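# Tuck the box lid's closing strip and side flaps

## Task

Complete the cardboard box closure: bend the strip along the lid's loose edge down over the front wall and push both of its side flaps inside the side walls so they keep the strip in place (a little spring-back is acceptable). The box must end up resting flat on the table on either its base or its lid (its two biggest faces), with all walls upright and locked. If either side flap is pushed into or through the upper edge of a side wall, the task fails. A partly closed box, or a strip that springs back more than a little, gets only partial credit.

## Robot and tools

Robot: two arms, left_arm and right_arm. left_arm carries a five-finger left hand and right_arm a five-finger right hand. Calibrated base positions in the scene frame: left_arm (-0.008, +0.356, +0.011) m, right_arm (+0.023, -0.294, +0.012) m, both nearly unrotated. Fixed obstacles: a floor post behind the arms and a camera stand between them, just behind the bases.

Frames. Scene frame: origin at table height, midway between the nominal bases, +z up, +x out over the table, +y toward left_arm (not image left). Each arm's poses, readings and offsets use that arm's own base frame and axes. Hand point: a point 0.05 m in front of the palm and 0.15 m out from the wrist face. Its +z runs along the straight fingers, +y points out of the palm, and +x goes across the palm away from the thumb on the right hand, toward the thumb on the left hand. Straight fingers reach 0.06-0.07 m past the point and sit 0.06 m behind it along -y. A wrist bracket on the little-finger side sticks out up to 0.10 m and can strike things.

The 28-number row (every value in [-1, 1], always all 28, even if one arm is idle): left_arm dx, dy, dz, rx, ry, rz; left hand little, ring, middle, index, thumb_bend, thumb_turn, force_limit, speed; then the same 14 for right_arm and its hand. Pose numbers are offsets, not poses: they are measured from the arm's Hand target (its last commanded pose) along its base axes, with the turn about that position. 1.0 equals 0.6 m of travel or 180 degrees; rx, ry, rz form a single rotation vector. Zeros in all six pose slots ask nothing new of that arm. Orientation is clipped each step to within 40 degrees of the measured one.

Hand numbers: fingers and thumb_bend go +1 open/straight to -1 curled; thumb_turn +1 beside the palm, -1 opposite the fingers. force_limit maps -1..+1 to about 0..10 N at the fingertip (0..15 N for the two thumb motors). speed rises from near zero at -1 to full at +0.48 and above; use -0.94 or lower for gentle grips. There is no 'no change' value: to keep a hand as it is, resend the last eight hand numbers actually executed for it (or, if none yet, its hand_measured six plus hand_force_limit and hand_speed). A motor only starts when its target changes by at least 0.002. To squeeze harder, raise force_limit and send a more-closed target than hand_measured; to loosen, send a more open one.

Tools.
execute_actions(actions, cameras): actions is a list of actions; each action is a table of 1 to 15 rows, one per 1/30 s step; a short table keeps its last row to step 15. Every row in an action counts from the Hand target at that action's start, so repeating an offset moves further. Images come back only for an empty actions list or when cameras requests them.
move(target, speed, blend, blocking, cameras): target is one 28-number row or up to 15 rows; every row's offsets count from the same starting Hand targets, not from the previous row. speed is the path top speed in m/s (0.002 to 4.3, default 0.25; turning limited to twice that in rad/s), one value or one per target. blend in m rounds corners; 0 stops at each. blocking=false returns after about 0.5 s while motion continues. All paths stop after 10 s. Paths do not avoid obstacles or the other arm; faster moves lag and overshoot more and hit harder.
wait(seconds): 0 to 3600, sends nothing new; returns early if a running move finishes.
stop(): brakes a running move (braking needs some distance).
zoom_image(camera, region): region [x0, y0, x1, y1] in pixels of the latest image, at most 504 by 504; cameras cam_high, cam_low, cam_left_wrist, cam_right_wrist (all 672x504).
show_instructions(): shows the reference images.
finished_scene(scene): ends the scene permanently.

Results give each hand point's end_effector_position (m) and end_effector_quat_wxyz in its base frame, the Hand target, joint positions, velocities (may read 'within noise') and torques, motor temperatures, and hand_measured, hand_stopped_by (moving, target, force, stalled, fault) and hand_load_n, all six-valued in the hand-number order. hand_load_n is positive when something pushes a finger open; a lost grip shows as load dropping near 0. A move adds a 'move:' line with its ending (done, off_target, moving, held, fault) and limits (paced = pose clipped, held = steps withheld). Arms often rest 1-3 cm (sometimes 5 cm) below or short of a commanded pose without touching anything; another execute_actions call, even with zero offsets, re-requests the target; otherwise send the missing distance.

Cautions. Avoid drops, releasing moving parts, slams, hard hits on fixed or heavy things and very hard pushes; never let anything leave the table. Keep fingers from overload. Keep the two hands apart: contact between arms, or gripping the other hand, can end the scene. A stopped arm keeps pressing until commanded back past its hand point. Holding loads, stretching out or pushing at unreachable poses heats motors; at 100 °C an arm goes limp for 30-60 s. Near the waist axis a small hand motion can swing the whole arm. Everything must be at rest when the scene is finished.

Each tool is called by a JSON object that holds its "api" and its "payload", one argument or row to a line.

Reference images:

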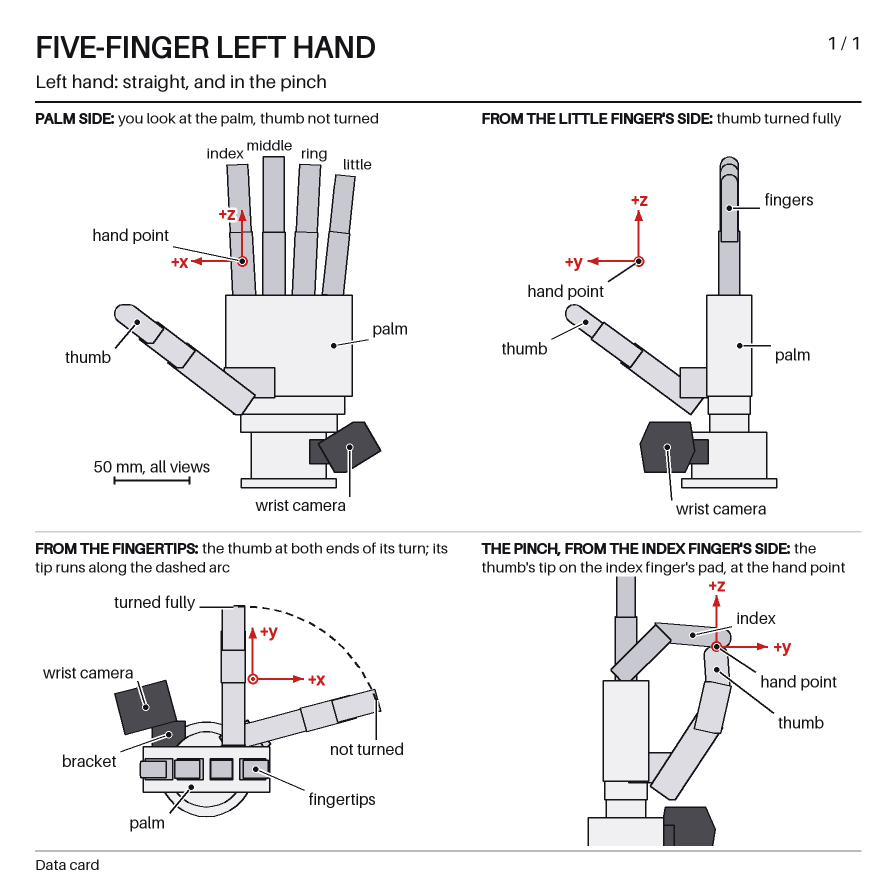

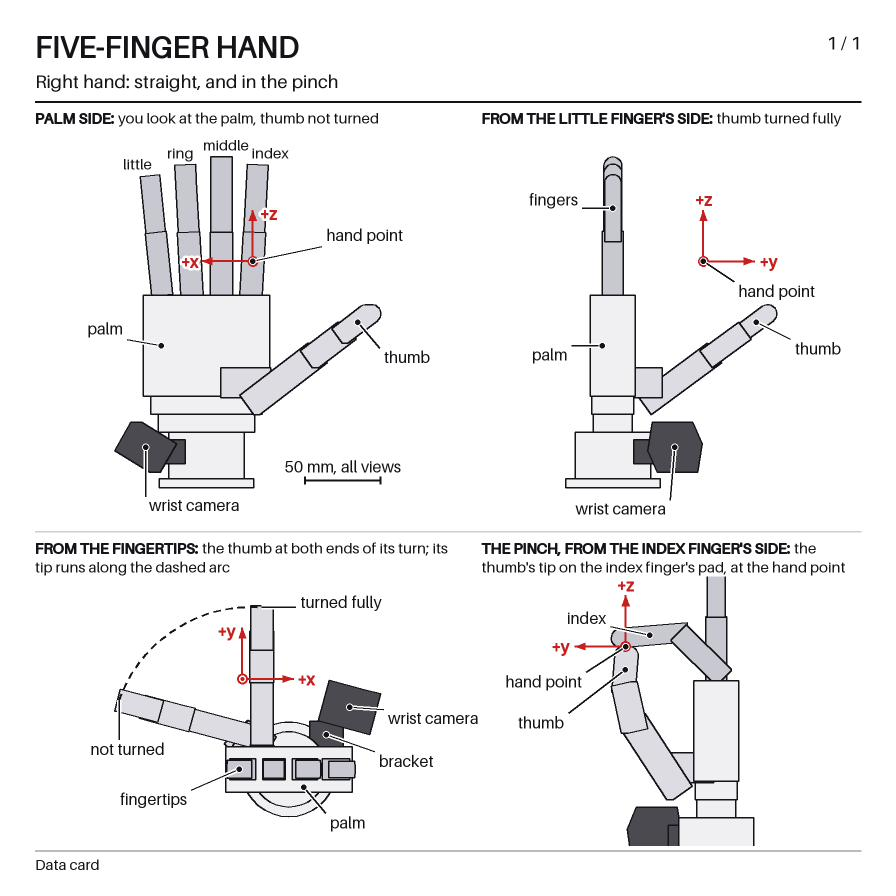

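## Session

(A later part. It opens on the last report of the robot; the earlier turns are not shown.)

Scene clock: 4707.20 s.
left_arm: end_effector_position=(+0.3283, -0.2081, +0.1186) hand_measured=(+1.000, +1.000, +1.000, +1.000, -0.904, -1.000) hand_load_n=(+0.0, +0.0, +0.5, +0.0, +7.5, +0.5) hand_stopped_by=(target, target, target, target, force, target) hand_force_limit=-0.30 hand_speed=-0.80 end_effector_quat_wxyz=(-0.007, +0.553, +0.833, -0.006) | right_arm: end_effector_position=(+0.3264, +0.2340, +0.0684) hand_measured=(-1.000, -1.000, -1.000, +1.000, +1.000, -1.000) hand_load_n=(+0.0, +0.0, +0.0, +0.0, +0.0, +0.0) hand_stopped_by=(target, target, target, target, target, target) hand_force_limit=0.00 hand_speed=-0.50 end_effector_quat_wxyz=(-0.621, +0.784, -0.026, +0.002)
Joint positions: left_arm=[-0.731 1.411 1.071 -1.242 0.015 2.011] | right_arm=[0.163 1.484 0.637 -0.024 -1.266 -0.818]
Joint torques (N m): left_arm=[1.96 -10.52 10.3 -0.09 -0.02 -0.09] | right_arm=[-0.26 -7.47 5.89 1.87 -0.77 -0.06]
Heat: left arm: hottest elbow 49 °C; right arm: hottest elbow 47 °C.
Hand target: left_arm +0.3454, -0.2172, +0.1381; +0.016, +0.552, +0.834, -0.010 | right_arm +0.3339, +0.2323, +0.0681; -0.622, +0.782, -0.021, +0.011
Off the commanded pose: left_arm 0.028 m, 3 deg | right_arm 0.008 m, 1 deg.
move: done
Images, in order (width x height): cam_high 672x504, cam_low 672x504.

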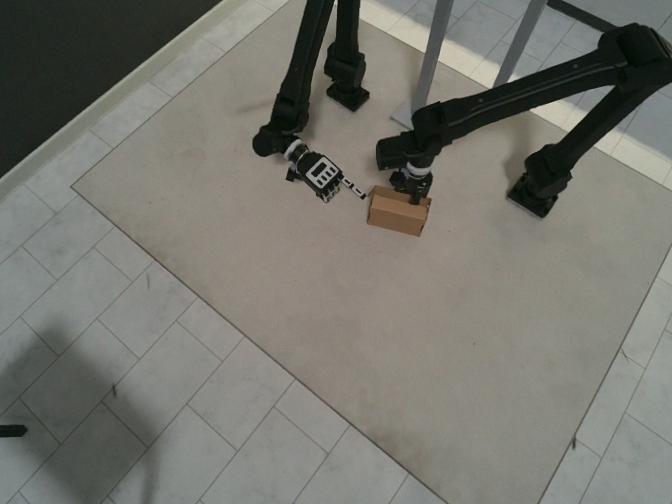

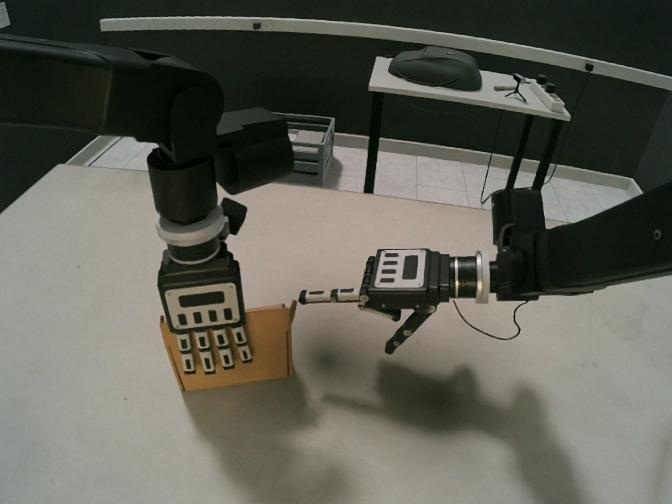

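{"api": "move", "payload": {
  "target": [0,0,0, 0,0,0, 1,1,1,1,-0.95,-1,-0.3,-0.8, -0.0465,0.0978,0.0,0,0,0, -1,-1,-1,1,1,-1,0,-0.5],
  "speed": 0.05,
  "cameras": ["cam_low","cam_high"]
}}

{"api": "zoom_image", "payload": {
  "camera": "cam_high",
  "region": [340, 165, 440, 255]
}}

{"api": "zoom_image", "payload": {
  "camera": "cam_low",
  "region": [220, 270, 340, 370]
}}

Scene clock: 4723.37 s.
left_arm: end_effector_position=(+0.3280, -0.2081, +0.1185) hand_measured=(+1.000, +1.000, +1.000, +1.000, -0.904, -1.000) hand_load_n=(+0.0, +0.0, +0.0, +0.0, +7.5, +0.5) hand_stopped_by=(target, target, target, target, force, target) hand_force_limit=-0.30 hand_speed=-0.80 end_effector_quat_wxyz=(-0.007, +0.553, +0.833, -0.007) | right_arm: end_effector_position=(+0.3068, +0.2882, +0.0653) hand_measured=(-1.000, -1.000, -1.000, +1.000, +1.000, -1.000) hand_load_n=(+0.0, +0.0, +0.0, +0.0, +0.0, +0.0) hand_stopped_by=(target, target, target, target, target, target) hand_force_limit=0.00 hand_speed=-0.50 end_effector_quat_wxyz=(-0.620, +0.784, -0.024, +0.009)
Joint positions: left_arm=[-0.731 1.411 1.071 -1.243 0.016 2.013] | right_arm=[0.328 1.484 0.561 0.343 -1.134 -0.52]
Joint torques (N m): left_arm=[1.9 -10.46 10.3 -0.03 -0.05 -0.11] | right_arm=[0.85 -8.47 4.81 2.48 -0.38 0.17]
Heat: left arm: hottest elbow 50 °C; right arm: hottest elbow 46 °C.
Hand target: left_arm +0.3455, -0.2172, +0.1381; +0.016, +0.552, +0.834, -0.010 | right_arm +0.3061, +0.2910, +0.0681; -0.622, +0.782, -0.021, +0.011
Off the commanded pose: left_arm 0.028 m, 3 deg | right_arm 0.004 m, 1 deg.
move: done
Images, in order (width x height): cam_high 672x504, cam_low 672x504.

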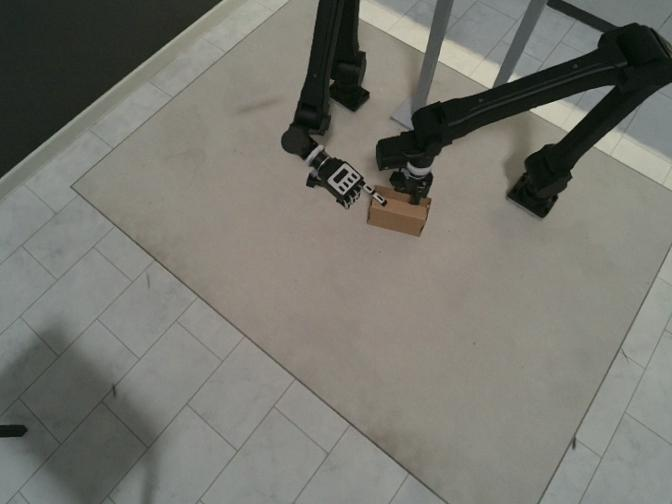

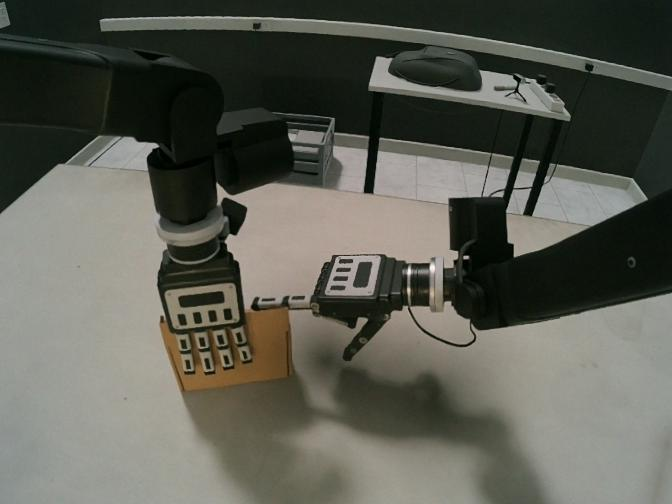

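Scaled by 5.040 from the camera's image (finer frame: 960x720).

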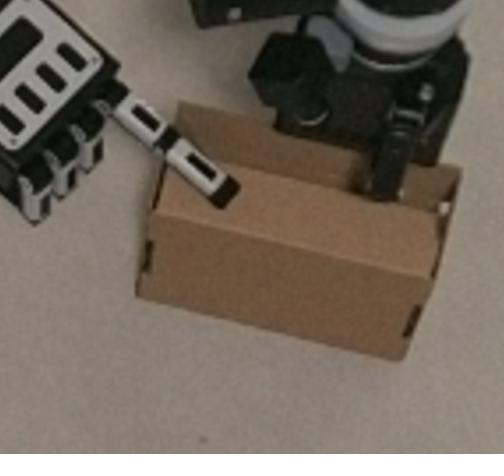

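Scaled by 4.200 from the camera's image (finer frame: 960x720).

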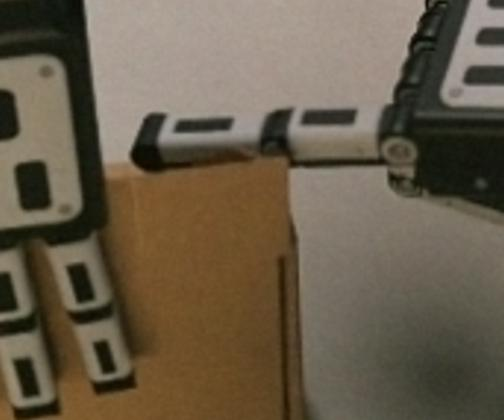

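{"api": "wait", "payload": {
  "seconds": 2
}}

{"api": "move", "payload": {
  "target": [0,0,0, 0,0,0, 1,1,1,1,-0.95,-1,-0.3,-0.8, -0.003,-0.135,0.0,0,0,0, -1,-1,-1,1,1,-1,0,-0.5],
  "speed": 0.05,
  "cameras": ["cam_low","cam_high"]
}}

{"api": "zoom_image", "payload": {
  "camera": "cam_high",
  "region": [340, 165, 440, 255]
}}

{"api": "zoom_image", "payload": {
  "camera": "cam_low",
  "region": [220, 270, 340, 370]
}}

Scene clock: 4738.50 s.
left_arm: end_effector_position=(+0.3280, -0.2081, +0.1185) hand_measured=(+1.000, +1.000, +1.000, +1.000, -0.904, -1.000) hand_load_n=(+0.0, +0.0, +0.0, +0.0, +8.0, +0.5) hand_stopped_by=(target, target, target, target, force, target) hand_force_limit=-0.30 hand_speed=-0.80 end_effector_quat_wxyz=(-0.007, +0.553, +0.833, -0.007) | right_arm: end_effector_position=(+0.3067, +0.2882, +0.0653) hand_measured=(-1.000, -1.000, -1.000, +1.000, +1.000, -1.000) hand_load_n=(+0.0, +0.0, +0.0, +0.0, +0.0, +0.0) hand_stopped_by=(target, target, target, target, target, target) hand_force_limit=0.00 hand_speed=-0.50 end_effector_quat_wxyz=(-0.620, +0.784, -0.024, +0.009)
Joint positions: left_arm=[-0.731 1.411 1.071 -1.243 0.016 2.013] | right_arm=[0.328 1.484 0.561 0.343 -1.134 -0.519]
Joint torques (N m): left_arm=[1.9 -10.46 10.32 -0.05 -0.05 -0.11] | right_arm=[0.85 -8.41 4.81 2.48 -0.38 0.17]
Heat: left arm: hottest elbow 50 °C; right arm: hottest elbow 45 °C.
Hand target: left_arm +0.3455, -0.2172, +0.1381; +0.016, +0.552, +0.834, -0.010 | right_arm +0.3061, +0.2910, +0.0682; -0.622, +0.782, -0.021, +0.011
Off the commanded pose: left_arm 0.028 m, 3 deg | right_arm 0.004 m, 1 deg.
wait: 2.00 s; at rest from the start

Scene clock: 4741.00 s.
left_arm: end_effector_position=(+0.3280, -0.2081, +0.1185) hand_measured=(+1.000, +1.000, +1.000, +1.000, -0.904, -1.000) hand_load_n=(+0.0, +0.0, +0.0, +0.0, +7.5, +0.0) hand_stopped_by=(target, target, target, target, force, target) hand_force_limit=-0.30 hand_speed=-0.80 end_effector_quat_wxyz=(-0.007, +0.553, +0.833, -0.007) | right_arm: end_effector_position=(+0.2918, +0.2102, +0.0591) hand_measured=(-1.000, -1.000, -1.000, +1.000, +1.000, -1.000) hand_load_n=(+0.0, +0.0, +0.0, +0.0, +0.0, +0.0) hand_stopped_by=(target, target, target, target, target, target) hand_force_limit=0.00 hand_speed=-0.50 end_effector_quat_wxyz=(-0.620, +0.784, -0.031, -0.001)
Joint positions: left_arm=[-0.731 1.411 1.071 -1.243 0.016 2.013] | right_arm=[0.107 1.425 0.561 -0.162 -1.298 -0.967]
Joint torques (N m): left_arm=[1.9 -10.46 10.3 -0.05 -0.05 -0.11] | right_arm=[-0.09 -7.59 6.99 0.75 -0.85 -0.07]
Heat: left arm: hottest elbow 50 °C; right arm: hottest elbow 45 °C.
Hand target: left_arm +0.3455, -0.2172, +0.1381; +0.016, +0.552, +0.834, -0.010 | right_arm +0.3042, +0.2099, +0.0681; -0.622, +0.783, -0.021, +0.011
Off the commanded pose: left_arm 0.028 m, 3 deg | right_arm 0.015 m, 2 deg.
move: off_target (right_arm)
Images, in order (width x height): cam_high 672x504, cam_low 672x504.

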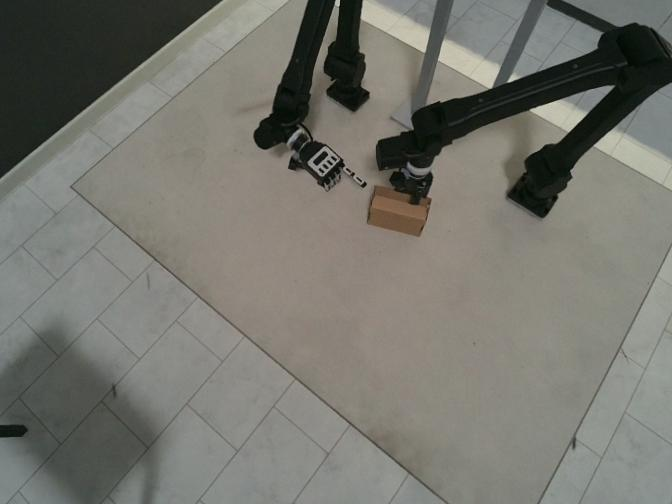

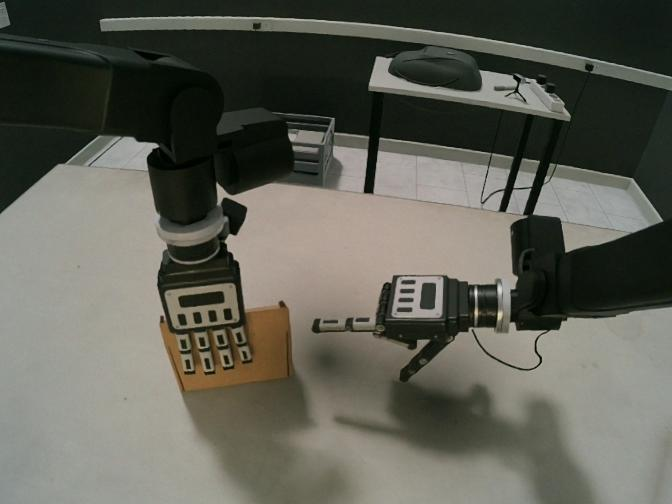

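Scaled by 5.040 from the camera's image (finer frame: 960x720).

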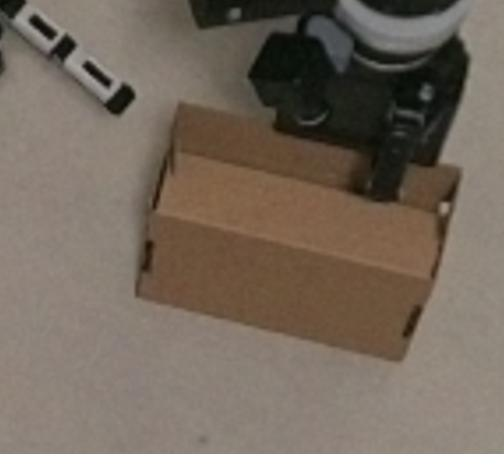

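Scaled by 4.200 from the camera's image (finer frame: 960x720).

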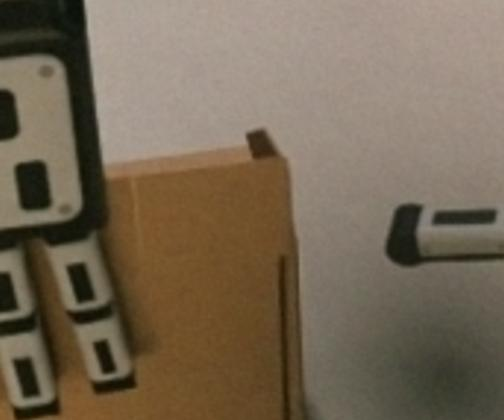

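{"api": "zoom_image", "payload": {
  "camera": "cam_high",
  "region": [362, 180, 402, 220]
}}

{"api": "zoom_image", "payload": {
  "camera": "cam_high",
  "region": [405, 190, 440, 225]
}}

{"api": "zoom_image", "payload": {
  "camera": "cam_low",
  "region": [255, 285, 305, 335]
}}

{"api": "zoom_image", "payload": {
  "camera": "cam_low",
  "region": [150, 300, 200, 350]
}}

Scaled by 12.600 from the camera's image (finer frame: 960x720).

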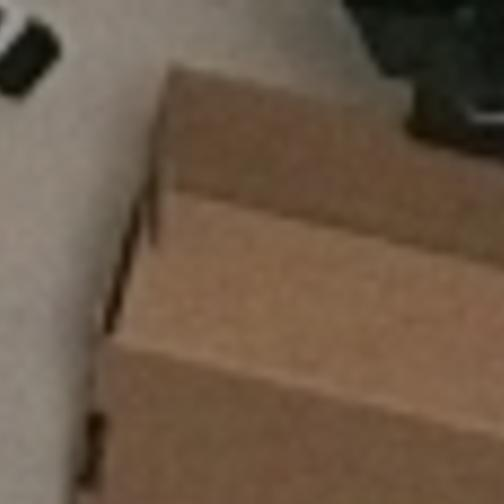

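Scaled by 14.400 from the camera's image (finer frame: 960x720).

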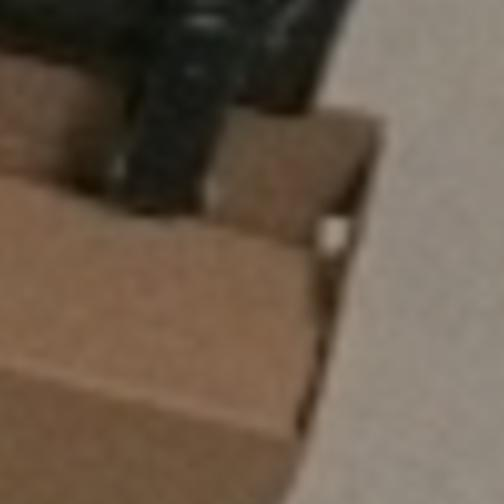

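Scaled by 10.080 from the camera's image (finer frame: 960x720).

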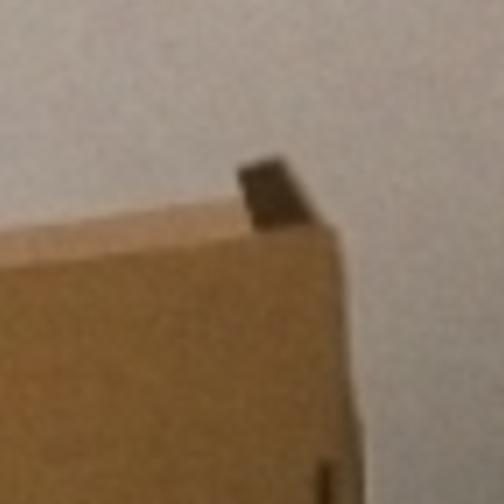

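Scaled by 10.080 from the camera's image (finer frame: 960x720).

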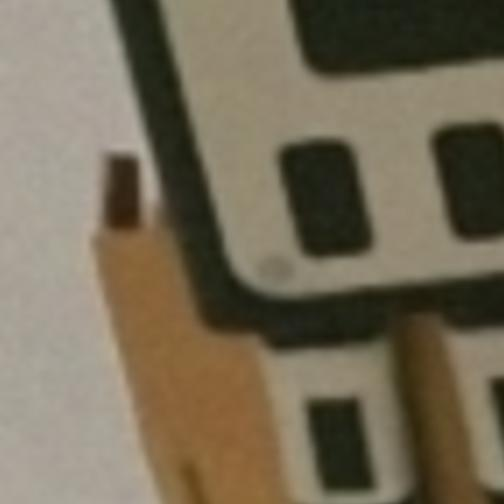

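{"api": "move", "payload": {
  "target": [
    [0,0,0, 0,0,0, 1,1,1,1,-0.95,-1,-0.3,-0.8, -0.02,-0.02,0.08,0,0,0, -1,-1,-1,1,1,-1,0,-0.5],
    [0,0,0, 0,0,0, 1,1,1,1,-0.95,-1,-0.3,-0.8, -0.1153,0.0168,0.18,0,0,-0.3056, -1,-1,-1,1,1,-1,0,-0.5]
  ],
  "speed": 0.15,
  "blend": [0.01,0]
}}

{"api": "move", "payload": {
  "target": [0,0,0, 0,0,0, 1,1,1,1,-0.95,-1,-0.3,-0.8, 0.0,0.09,0.04,-0.1368,0.2225,0, -1,-1,-1,1,1,-1,0,-0.5],
  "speed": 0.15,
  "cameras": ["cam_low","cam_high","cam_right_wrist"]
}}

Scene clock: 4832.03 s.
left_arm: end_effector_position=(+0.3280, -0.2081, +0.1185) hand_measured=(+1.000, +1.000, +1.000, +1.000, -0.904, -1.000) hand_load_n=(+0.5, +0.0, +0.5, +0.0, +7.5, +0.5) hand_stopped_by=(target, target, target, target, force, target) hand_force_limit=-0.30 hand_speed=-0.80 end_effector_quat_wxyz=(-0.007, +0.553, +0.833, -0.007) | right_arm: end_effector_position=(+0.2353, +0.2187, +0.1673) hand_measured=(-1.000, -1.000, -1.000, +1.000, +1.000, -1.000) hand_load_n=(+0.0, +0.0, +0.5, +0.0, +0.0, +0.0) hand_stopped_by=(target, target, target, target, target, target) hand_force_limit=0.00 hand_speed=-0.50 end_effector_quat_wxyz=(-0.542, +0.689, -0.377, +0.299)
Joint positions: left_arm=[-0.731 1.411 1.071 -1.243 0.016 2.013] | right_arm=[0.764 0.363 0.259 -0.136 0.192 0.043]
Joint torques (N m): left_arm=[1.9 -10.46 10.3 -0.05 -0.05 -0.11] | right_arm=[0.56 0.73 9.43 1.72 0.09 0.17]
Heat: left arm: hottest elbow 52 °C; right arm: hottest elbow 45 °C.
Hand target: left_arm +0.3455, -0.2172, +0.1381; +0.016, +0.552, +0.834, -0.010 | right_arm +0.2350, +0.2200, +0.1761; -0.547, +0.684, -0.380, +0.297
Off the commanded pose: left_arm 0.028 m, 3 deg | right_arm 0.009 m, 1 deg.
move: done

Scene clock: 4835.23 s.
left_arm: end_effector_position=(+0.3280, -0.2081, +0.1185) hand_measured=(+1.000, +1.000, +1.000, +1.000, -0.904, -1.000) hand_load_n=(+0.0, +0.0, +0.0, +0.0, +7.5, +0.5) hand_stopped_by=(target, target, target, target, force, target) hand_force_limit=-0.30 hand_speed=-0.80 end_effector_quat_wxyz=(-0.007, +0.553, +0.833, -0.007) | right_arm: end_effector_position=(+0.2316, +0.2649, +0.1849) hand_measured=(-1.000, -1.000, -1.000, +1.000, +1.000, -1.000) hand_load_n=(+0.0, +0.0, +0.0, -0.5, +0.0, +0.0) hand_stopped_by=(target, target, target, target, target, target) hand_force_limit=0.00 hand_speed=-0.50 end_effector_quat_wxyz=(-0.218, +0.846, -0.471, +0.121)
Joint positions: left_arm=[-0.731 1.411 1.071 -1.243 0.016 2.013] | right_arm=[0.795 1.042 0.93 -0.967 0.113 0.212]
Joint torques (N m): left_arm=[1.96 -10.52 10.32 -0.05 -0.05 -0.11] | right_arm=[0.85 -4.78 10.39 0.92 -0.13 0.18]
Heat: left arm: hottest elbow 52 °C; right arm: hottest elbow 46 °C.
Hand target: left_arm +0.3455, -0.2172, +0.1381; +0.016, +0.552, +0.834, -0.010 | right_arm +0.2350, +0.2740, +0.2001; -0.229, +0.843, -0.472, +0.119
Off the commanded pose: left_arm 0.028 m, 3 deg | right_arm 0.018 m, 1 deg.
move: off_target (right_arm)
Images, in order (width x height): cam_high 672x504, cam_low 672x504, cam_right_wrist 672x504.

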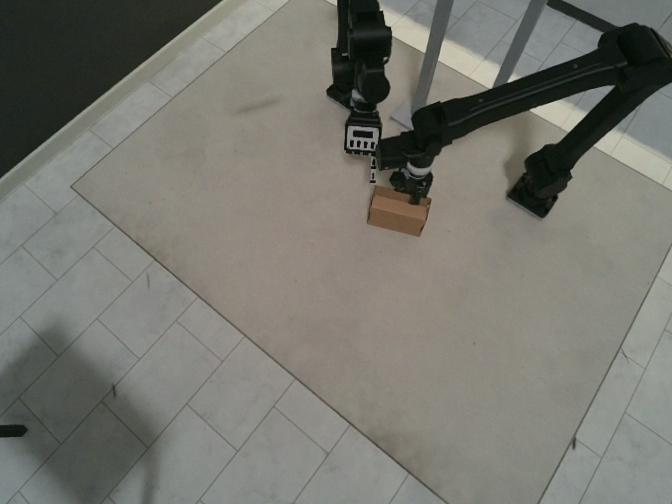

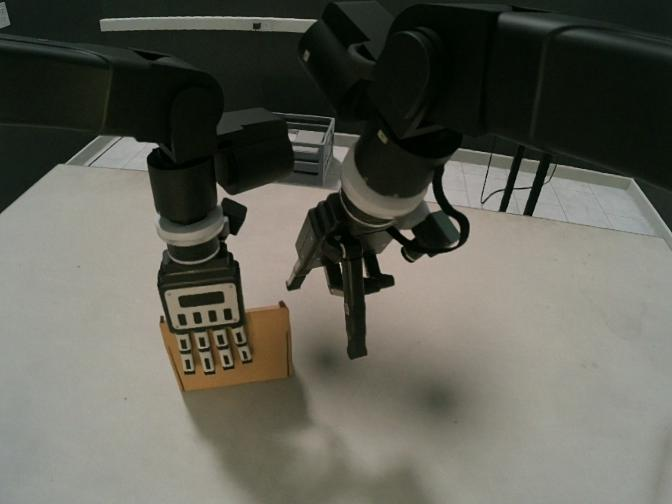

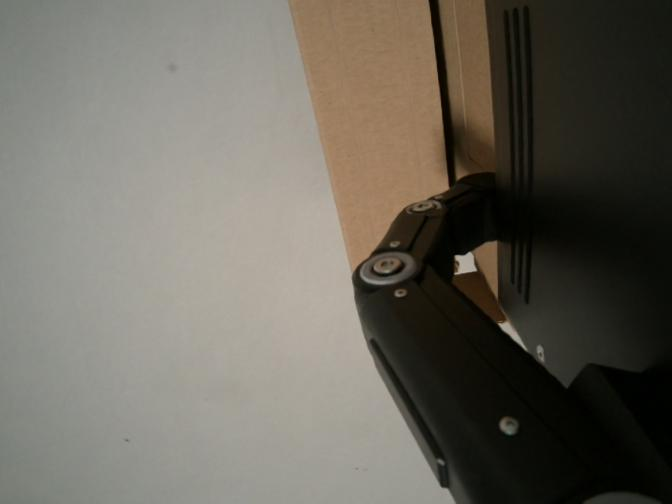

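{"api": "execute_actions", "payload": {
  "actions": []
}}

Scene clock: 4858.80 s.
left_arm: end_effector_position=(+0.3280, -0.2081, +0.1185) hand_measured=(+1.000, +1.000, +1.000, +1.000, -0.904, -1.000) hand_load_n=(+0.0, +0.0, +0.0, +0.0, +7.5, +0.5) hand_stopped_by=(target, target, target, target, force, target) hand_force_limit=-0.30 hand_speed=-0.80 end_effector_quat_wxyz=(-0.007, +0.553, +0.833, -0.007) | right_arm: end_effector_position=(+0.2316, +0.2649, +0.1849) hand_measured=(-1.000, -1.000, -1.000, +1.000, +1.000, -1.000) hand_load_n=(+0.0, +0.0, +0.0, +0.0, +0.0, +0.0) hand_stopped_by=(target, target, target, target, target, target) hand_force_limit=0.00 hand_speed=-0.50 end_effector_quat_wxyz=(-0.219, +0.846, -0.471, +0.120)
Joint positions: left_arm=[-0.731 1.411 1.071 -1.243 0.016 2.013] | right_arm=[0.795 1.042 0.93 -0.967 0.113 0.212]
Joint velocities: within noise
Joint torques (N m): left_arm=[1.9 -10.52 10.3 -0.05 -0.05 -0.11] | right_arm=[0.85 -4.72 10.4 0.92 -0.13 0.17]
Motor temperatures (°C): left_arm=[30 38 52 29 32 33] | right_arm=[32 34 47 32 31 32]
Heat: left arm: hottest elbow 52 °C; right arm: hottest elbow 47 °C.
Hand target: left_arm +0.3455, -0.2172, +0.1381; +0.016, +0.552, +0.834, -0.010 | right_arm +0.2350, +0.2740, +0.2001; -0.229, +0.843, -0.472, +0.119
Off the commanded pose: left_arm 0.028 m, 3 deg | right_arm 0.018 m, 1 deg.

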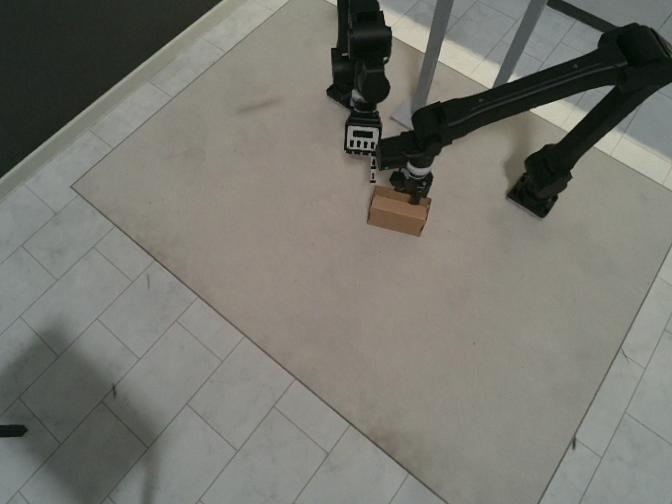

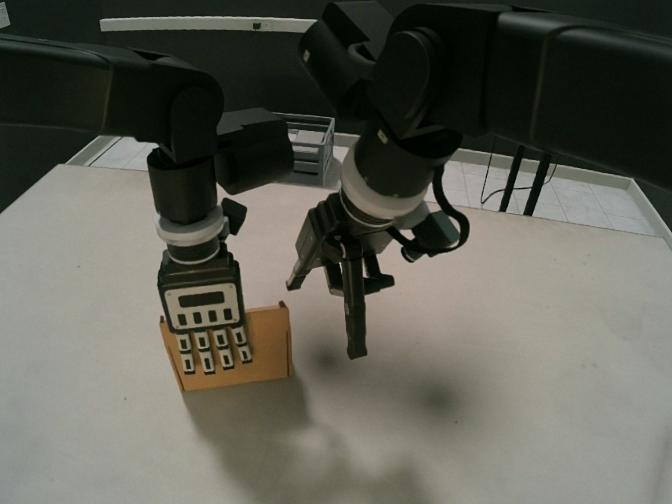

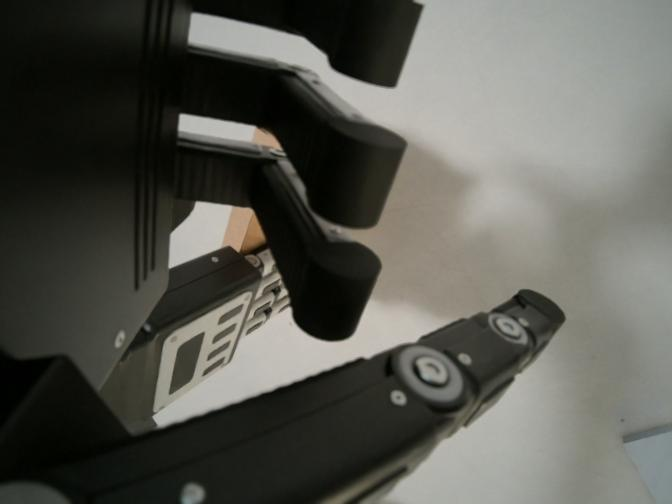

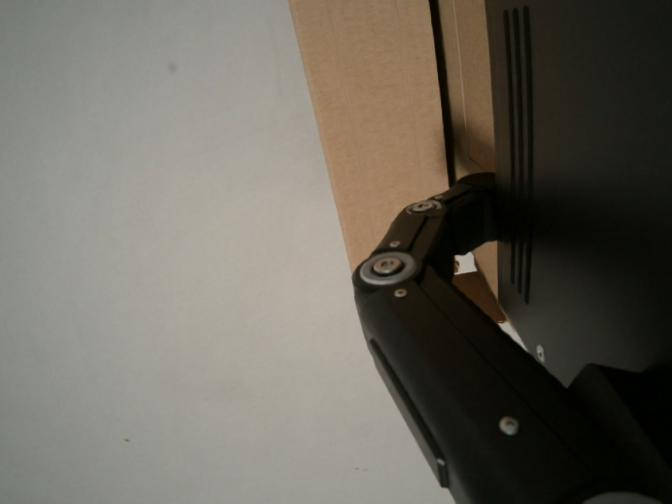

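{"api": "zoom_image", "payload": {
  "camera": "cam_low",
  "region": [140, 260, 380, 420]
}}

{"api": "zoom_image", "payload": {
  "camera": "cam_high",
  "region": [340, 140, 450, 240]
}}

{"api": "zoom_image", "payload": {
  "camera": "cam_right_wrist",
  "region": [280, 0, 560, 400]
}}

Scaled by 2.100 from the camera's image (finer frame: 960x720).

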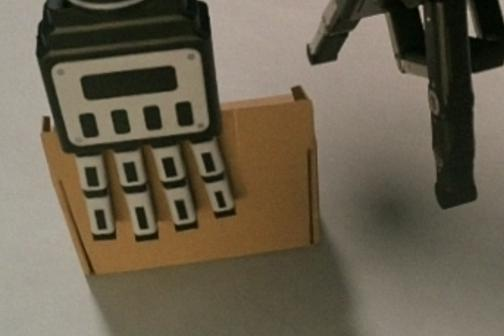

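Scaled by 4.582 from the camera's image (finer frame: 960x720).

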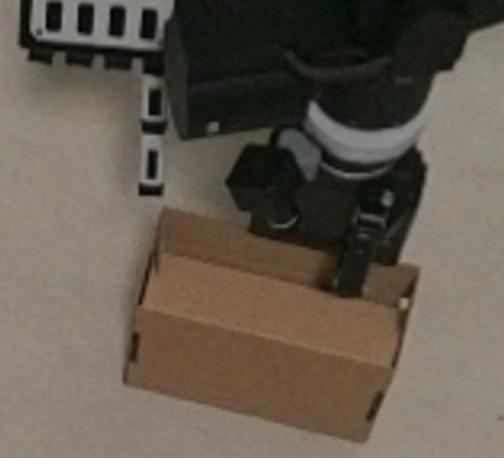

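Scaled by 1.260 from the camera's image (finer frame: 960x720).

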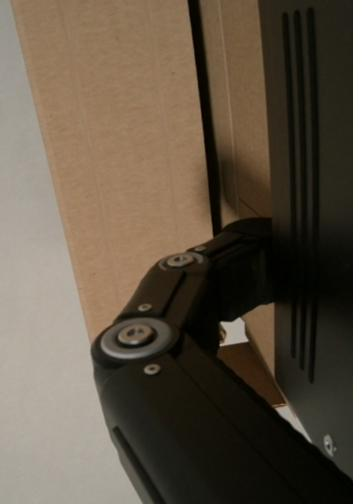

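{"api": "move", "payload": {
  "target": [
    [0,0,0,0,0,0,1,1,1,1,-0.95,-1,-0.3,-0.8, 0.020,0.04,0,0,0,0,-1,-1,-1,1,1,-1,0,-0.5]
  ],
  "speed": 0.05,
  "cameras": ["cam_high","cam_low","cam_left_wrist","cam_right_wrist"]
}}

{"api": "zoom_image", "payload": {
  "camera": "cam_low",
  "region": [140, 260, 380, 420]
}}

{"api": "zoom_image", "payload": {
  "camera": "cam_high",
  "region": [340, 140, 450, 240]
}}

Scene clock: 4886.27 s.
left_arm: end_effector_position=(+0.3280, -0.2081, +0.1185) hand_measured=(+1.000, +1.000, +1.000, +1.000, -0.904, -1.000) hand_load_n=(+0.0, +0.0, +0.0, +0.0, +7.5, +0.5) hand_stopped_by=(target, target, target, target, force, target) hand_force_limit=-0.30 hand_speed=-0.80 end_effector_quat_wxyz=(-0.007, +0.553, +0.833, -0.007) | right_arm: end_effector_position=(+0.2389, +0.2848, +0.1843) hand_measured=(-1.000, -1.000, -1.000, +1.000, +1.000, -1.000) hand_load_n=(+0.0, +0.0, +0.0, +0.0, +0.0, +0.0) hand_stopped_by=(target, target, target, target, target, target) hand_force_limit=0.00 hand_speed=-0.50 end_effector_quat_wxyz=(-0.211, +0.849, -0.471, +0.116)
Joint positions: left_arm=[-0.731 1.411 1.071 -1.243 0.016 2.013] | right_arm=[0.819 1.111 0.979 -0.967 0.118 0.233]
Joint torques (N m): left_arm=[1.96 -10.46 10.32 -0.05 -0.05 -0.11] | right_arm=[0.91 -5.42 10.43 1.68 0.12 0.16]
Heat: left arm: hottest elbow 52 °C; right arm: hottest elbow 49 °C.
Hand target: left_arm +0.3455, -0.2172, +0.1381; +0.016, +0.552, +0.834, -0.010 | right_arm +0.2470, +0.2980, +0.2001; -0.229, +0.843, -0.472, +0.119
Off the commanded pose: left_arm 0.028 m, 3 deg | right_arm 0.022 m, 2 deg.
move: off_target (right_arm)

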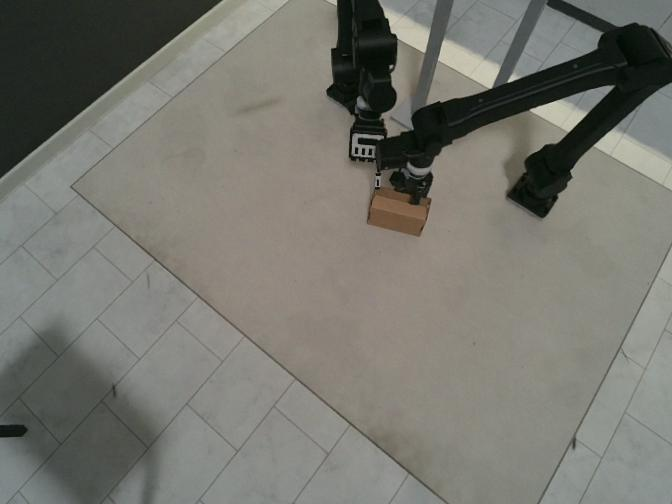

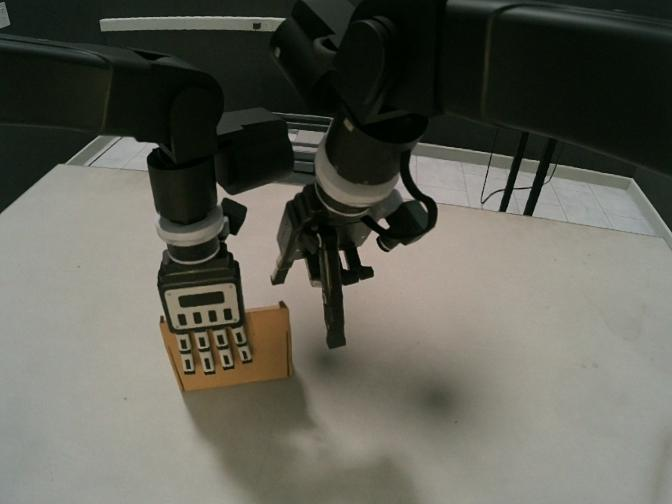

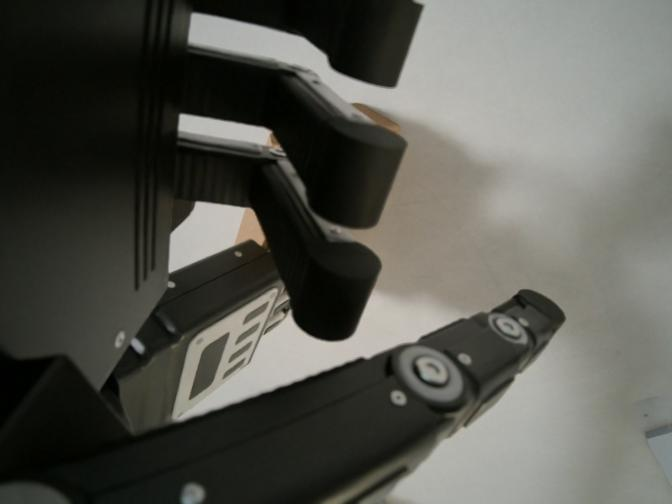

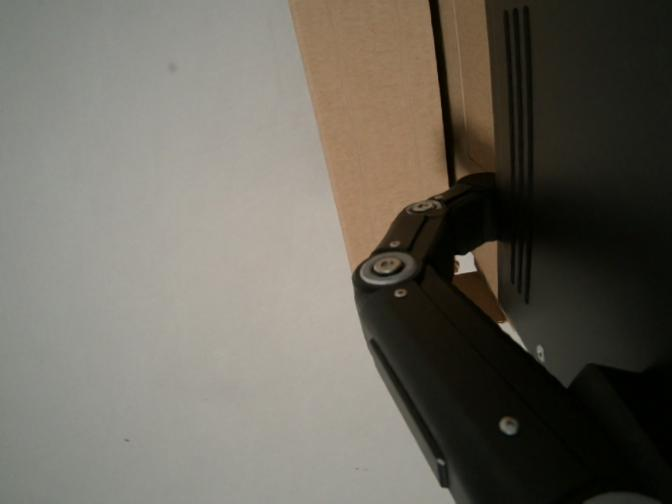

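Scaled by 2.100 from the camera's image (finer frame: 960x720).

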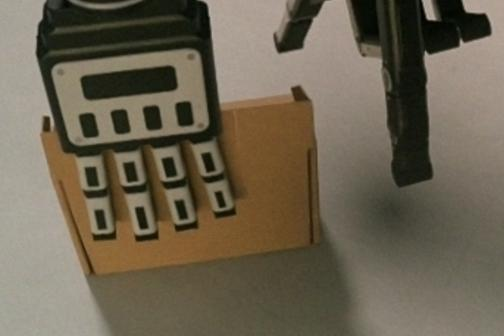

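Scaled by 4.582 from the camera's image (finer frame: 960x720).

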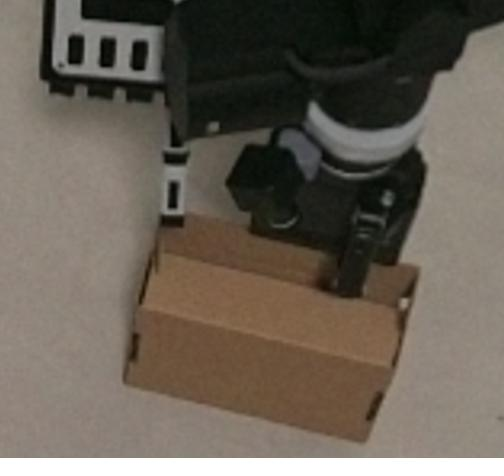

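{"api": "move", "payload": {
  "target": [
    [0,0,0,0,0,0,1,1,1,1,-0.95,-1,-0.3,-0.8, 0.012,0.022,0,0,0,0,-1,-1,-1,1,1,-1,0,-0.5]
  ],
  "speed": 0.05,
  "cameras": ["cam_high","cam_low","cam_left_wrist","cam_right_wrist"]
}}

{"api": "zoom_image", "payload": {
  "camera": "cam_high",
  "region": [340, 140, 450, 240]
}}

{"api": "zoom_image", "payload": {
  "camera": "cam_low",
  "region": [140, 260, 380, 420]
}}

Scene clock: 4896.27 s.
left_arm: end_effector_position=(+0.3280, -0.2081, +0.1185) hand_measured=(+1.000, +1.000, +1.000, +1.000, -0.904, -1.000) hand_load_n=(+0.0, +0.0, +0.0, +0.0, +7.5, +0.5) hand_stopped_by=(target, target, target, target, force, target) hand_force_limit=-0.30 hand_speed=-0.80 end_effector_quat_wxyz=(-0.007, +0.553, +0.833, -0.007) | right_arm: end_effector_position=(+0.2410, +0.2882, +0.1840) hand_measured=(-1.000, -1.000, -1.000, +1.000, +1.000, -1.000) hand_load_n=(+0.0, +0.0, +0.0, +0.0, +0.0, +0.0) hand_stopped_by=(target, target, target, target, target, target) hand_force_limit=0.00 hand_speed=-0.50 end_effector_quat_wxyz=(-0.210, +0.849, -0.472, +0.116)
Joint positions: left_arm=[-0.731 1.411 1.071 -1.243 0.016 2.013] | right_arm=[0.822 1.124 0.989 -0.967 0.121 0.236]
Joint torques (N m): left_arm=[1.9 -10.46 10.32 -0.05 -0.05 -0.11] | right_arm=[0.32 -6.3 7.71 1.43 -0.01 0.06]
Heat: left arm: hottest elbow 52 °C; right arm: hottest elbow 51 °C.
Hand target: left_arm +0.3455, -0.2172, +0.1381; +0.016, +0.552, +0.834, -0.010 | right_arm +0.2413, +0.2883, +0.1857; -0.211, +0.848, -0.472, +0.116 (not the last commanded pose)
Off the commanded pose: left_arm 0.028 m, 3 deg | right_arm 0.031 m, 2 deg.
move: held (right_arm; a check stopped the path); limits=held
pose unreachable (right arm): on one or more control steps of this call, first in action 0 (counted from 0), this arm could not follow its commanded pose, so it was not sent that pose on those steps. It may still have moved: this result reports where it is.
cause: moving toward the commanded pose would bring a part of the arm too close to another arm (a part of this arm just beyond joint 6 (wrist roll) and a part of the left arm just beyond its joint 4 (wrist pitch), 33 mm apart when this arm was first held).

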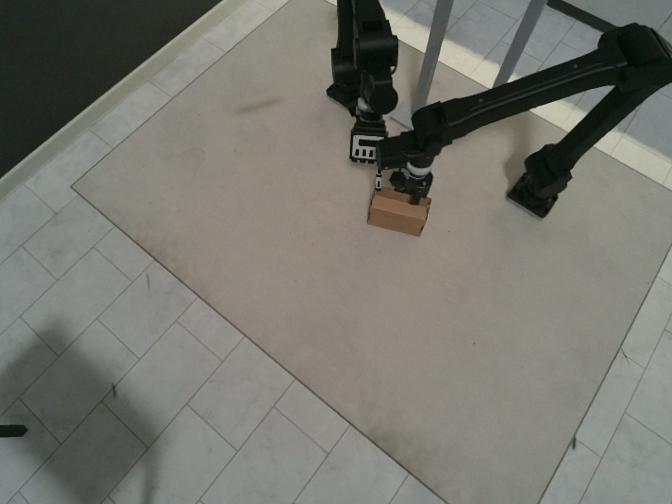

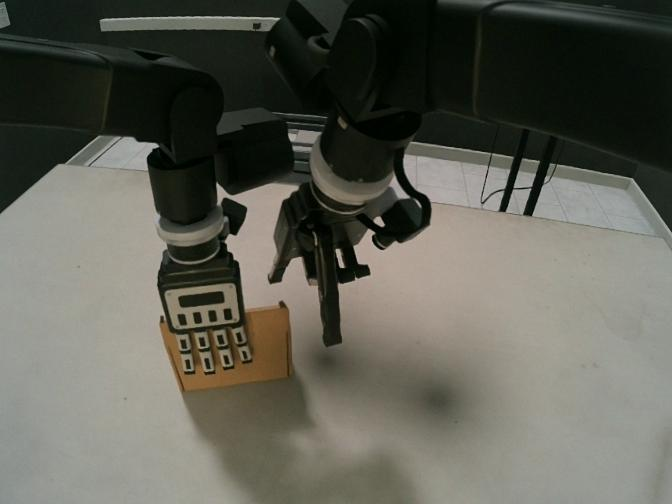

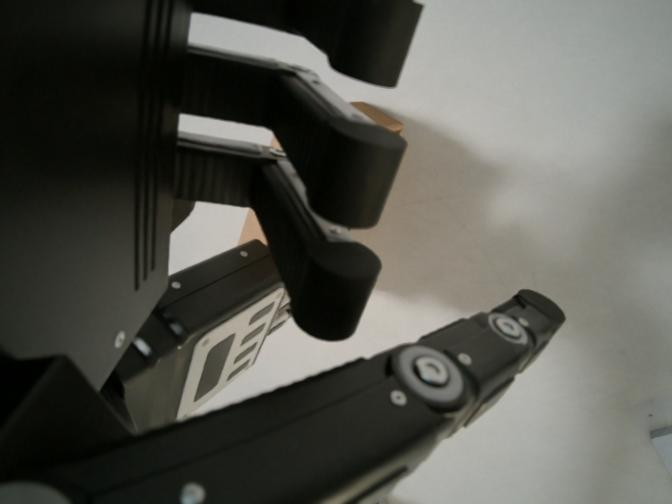

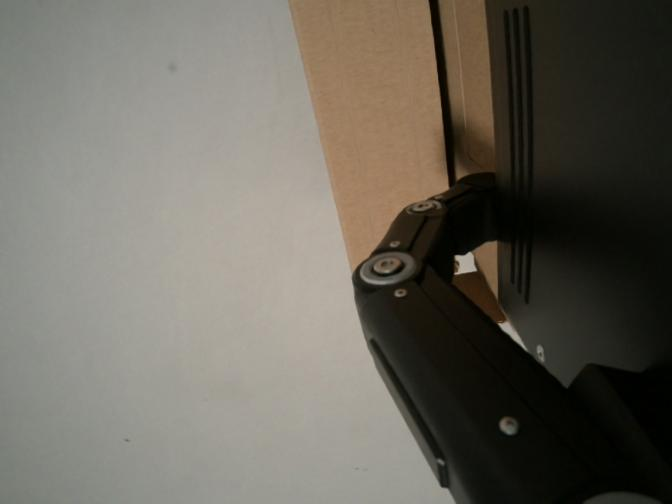

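Scaled by 4.582 from the camera's image (finer frame: 960x720).

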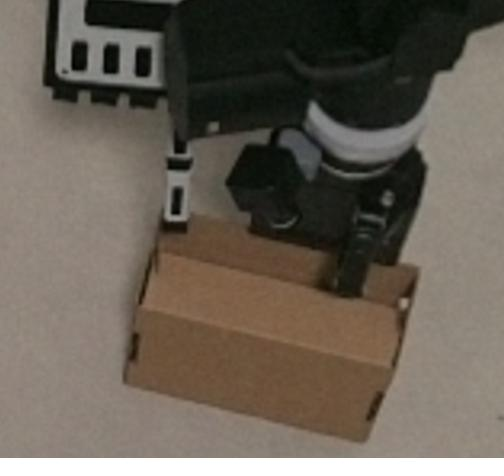

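Scaled by 2.100 from the camera's image (finer frame: 960x720).

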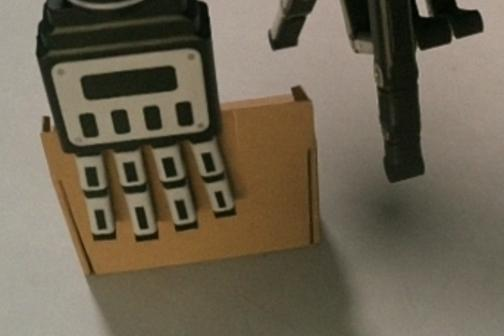

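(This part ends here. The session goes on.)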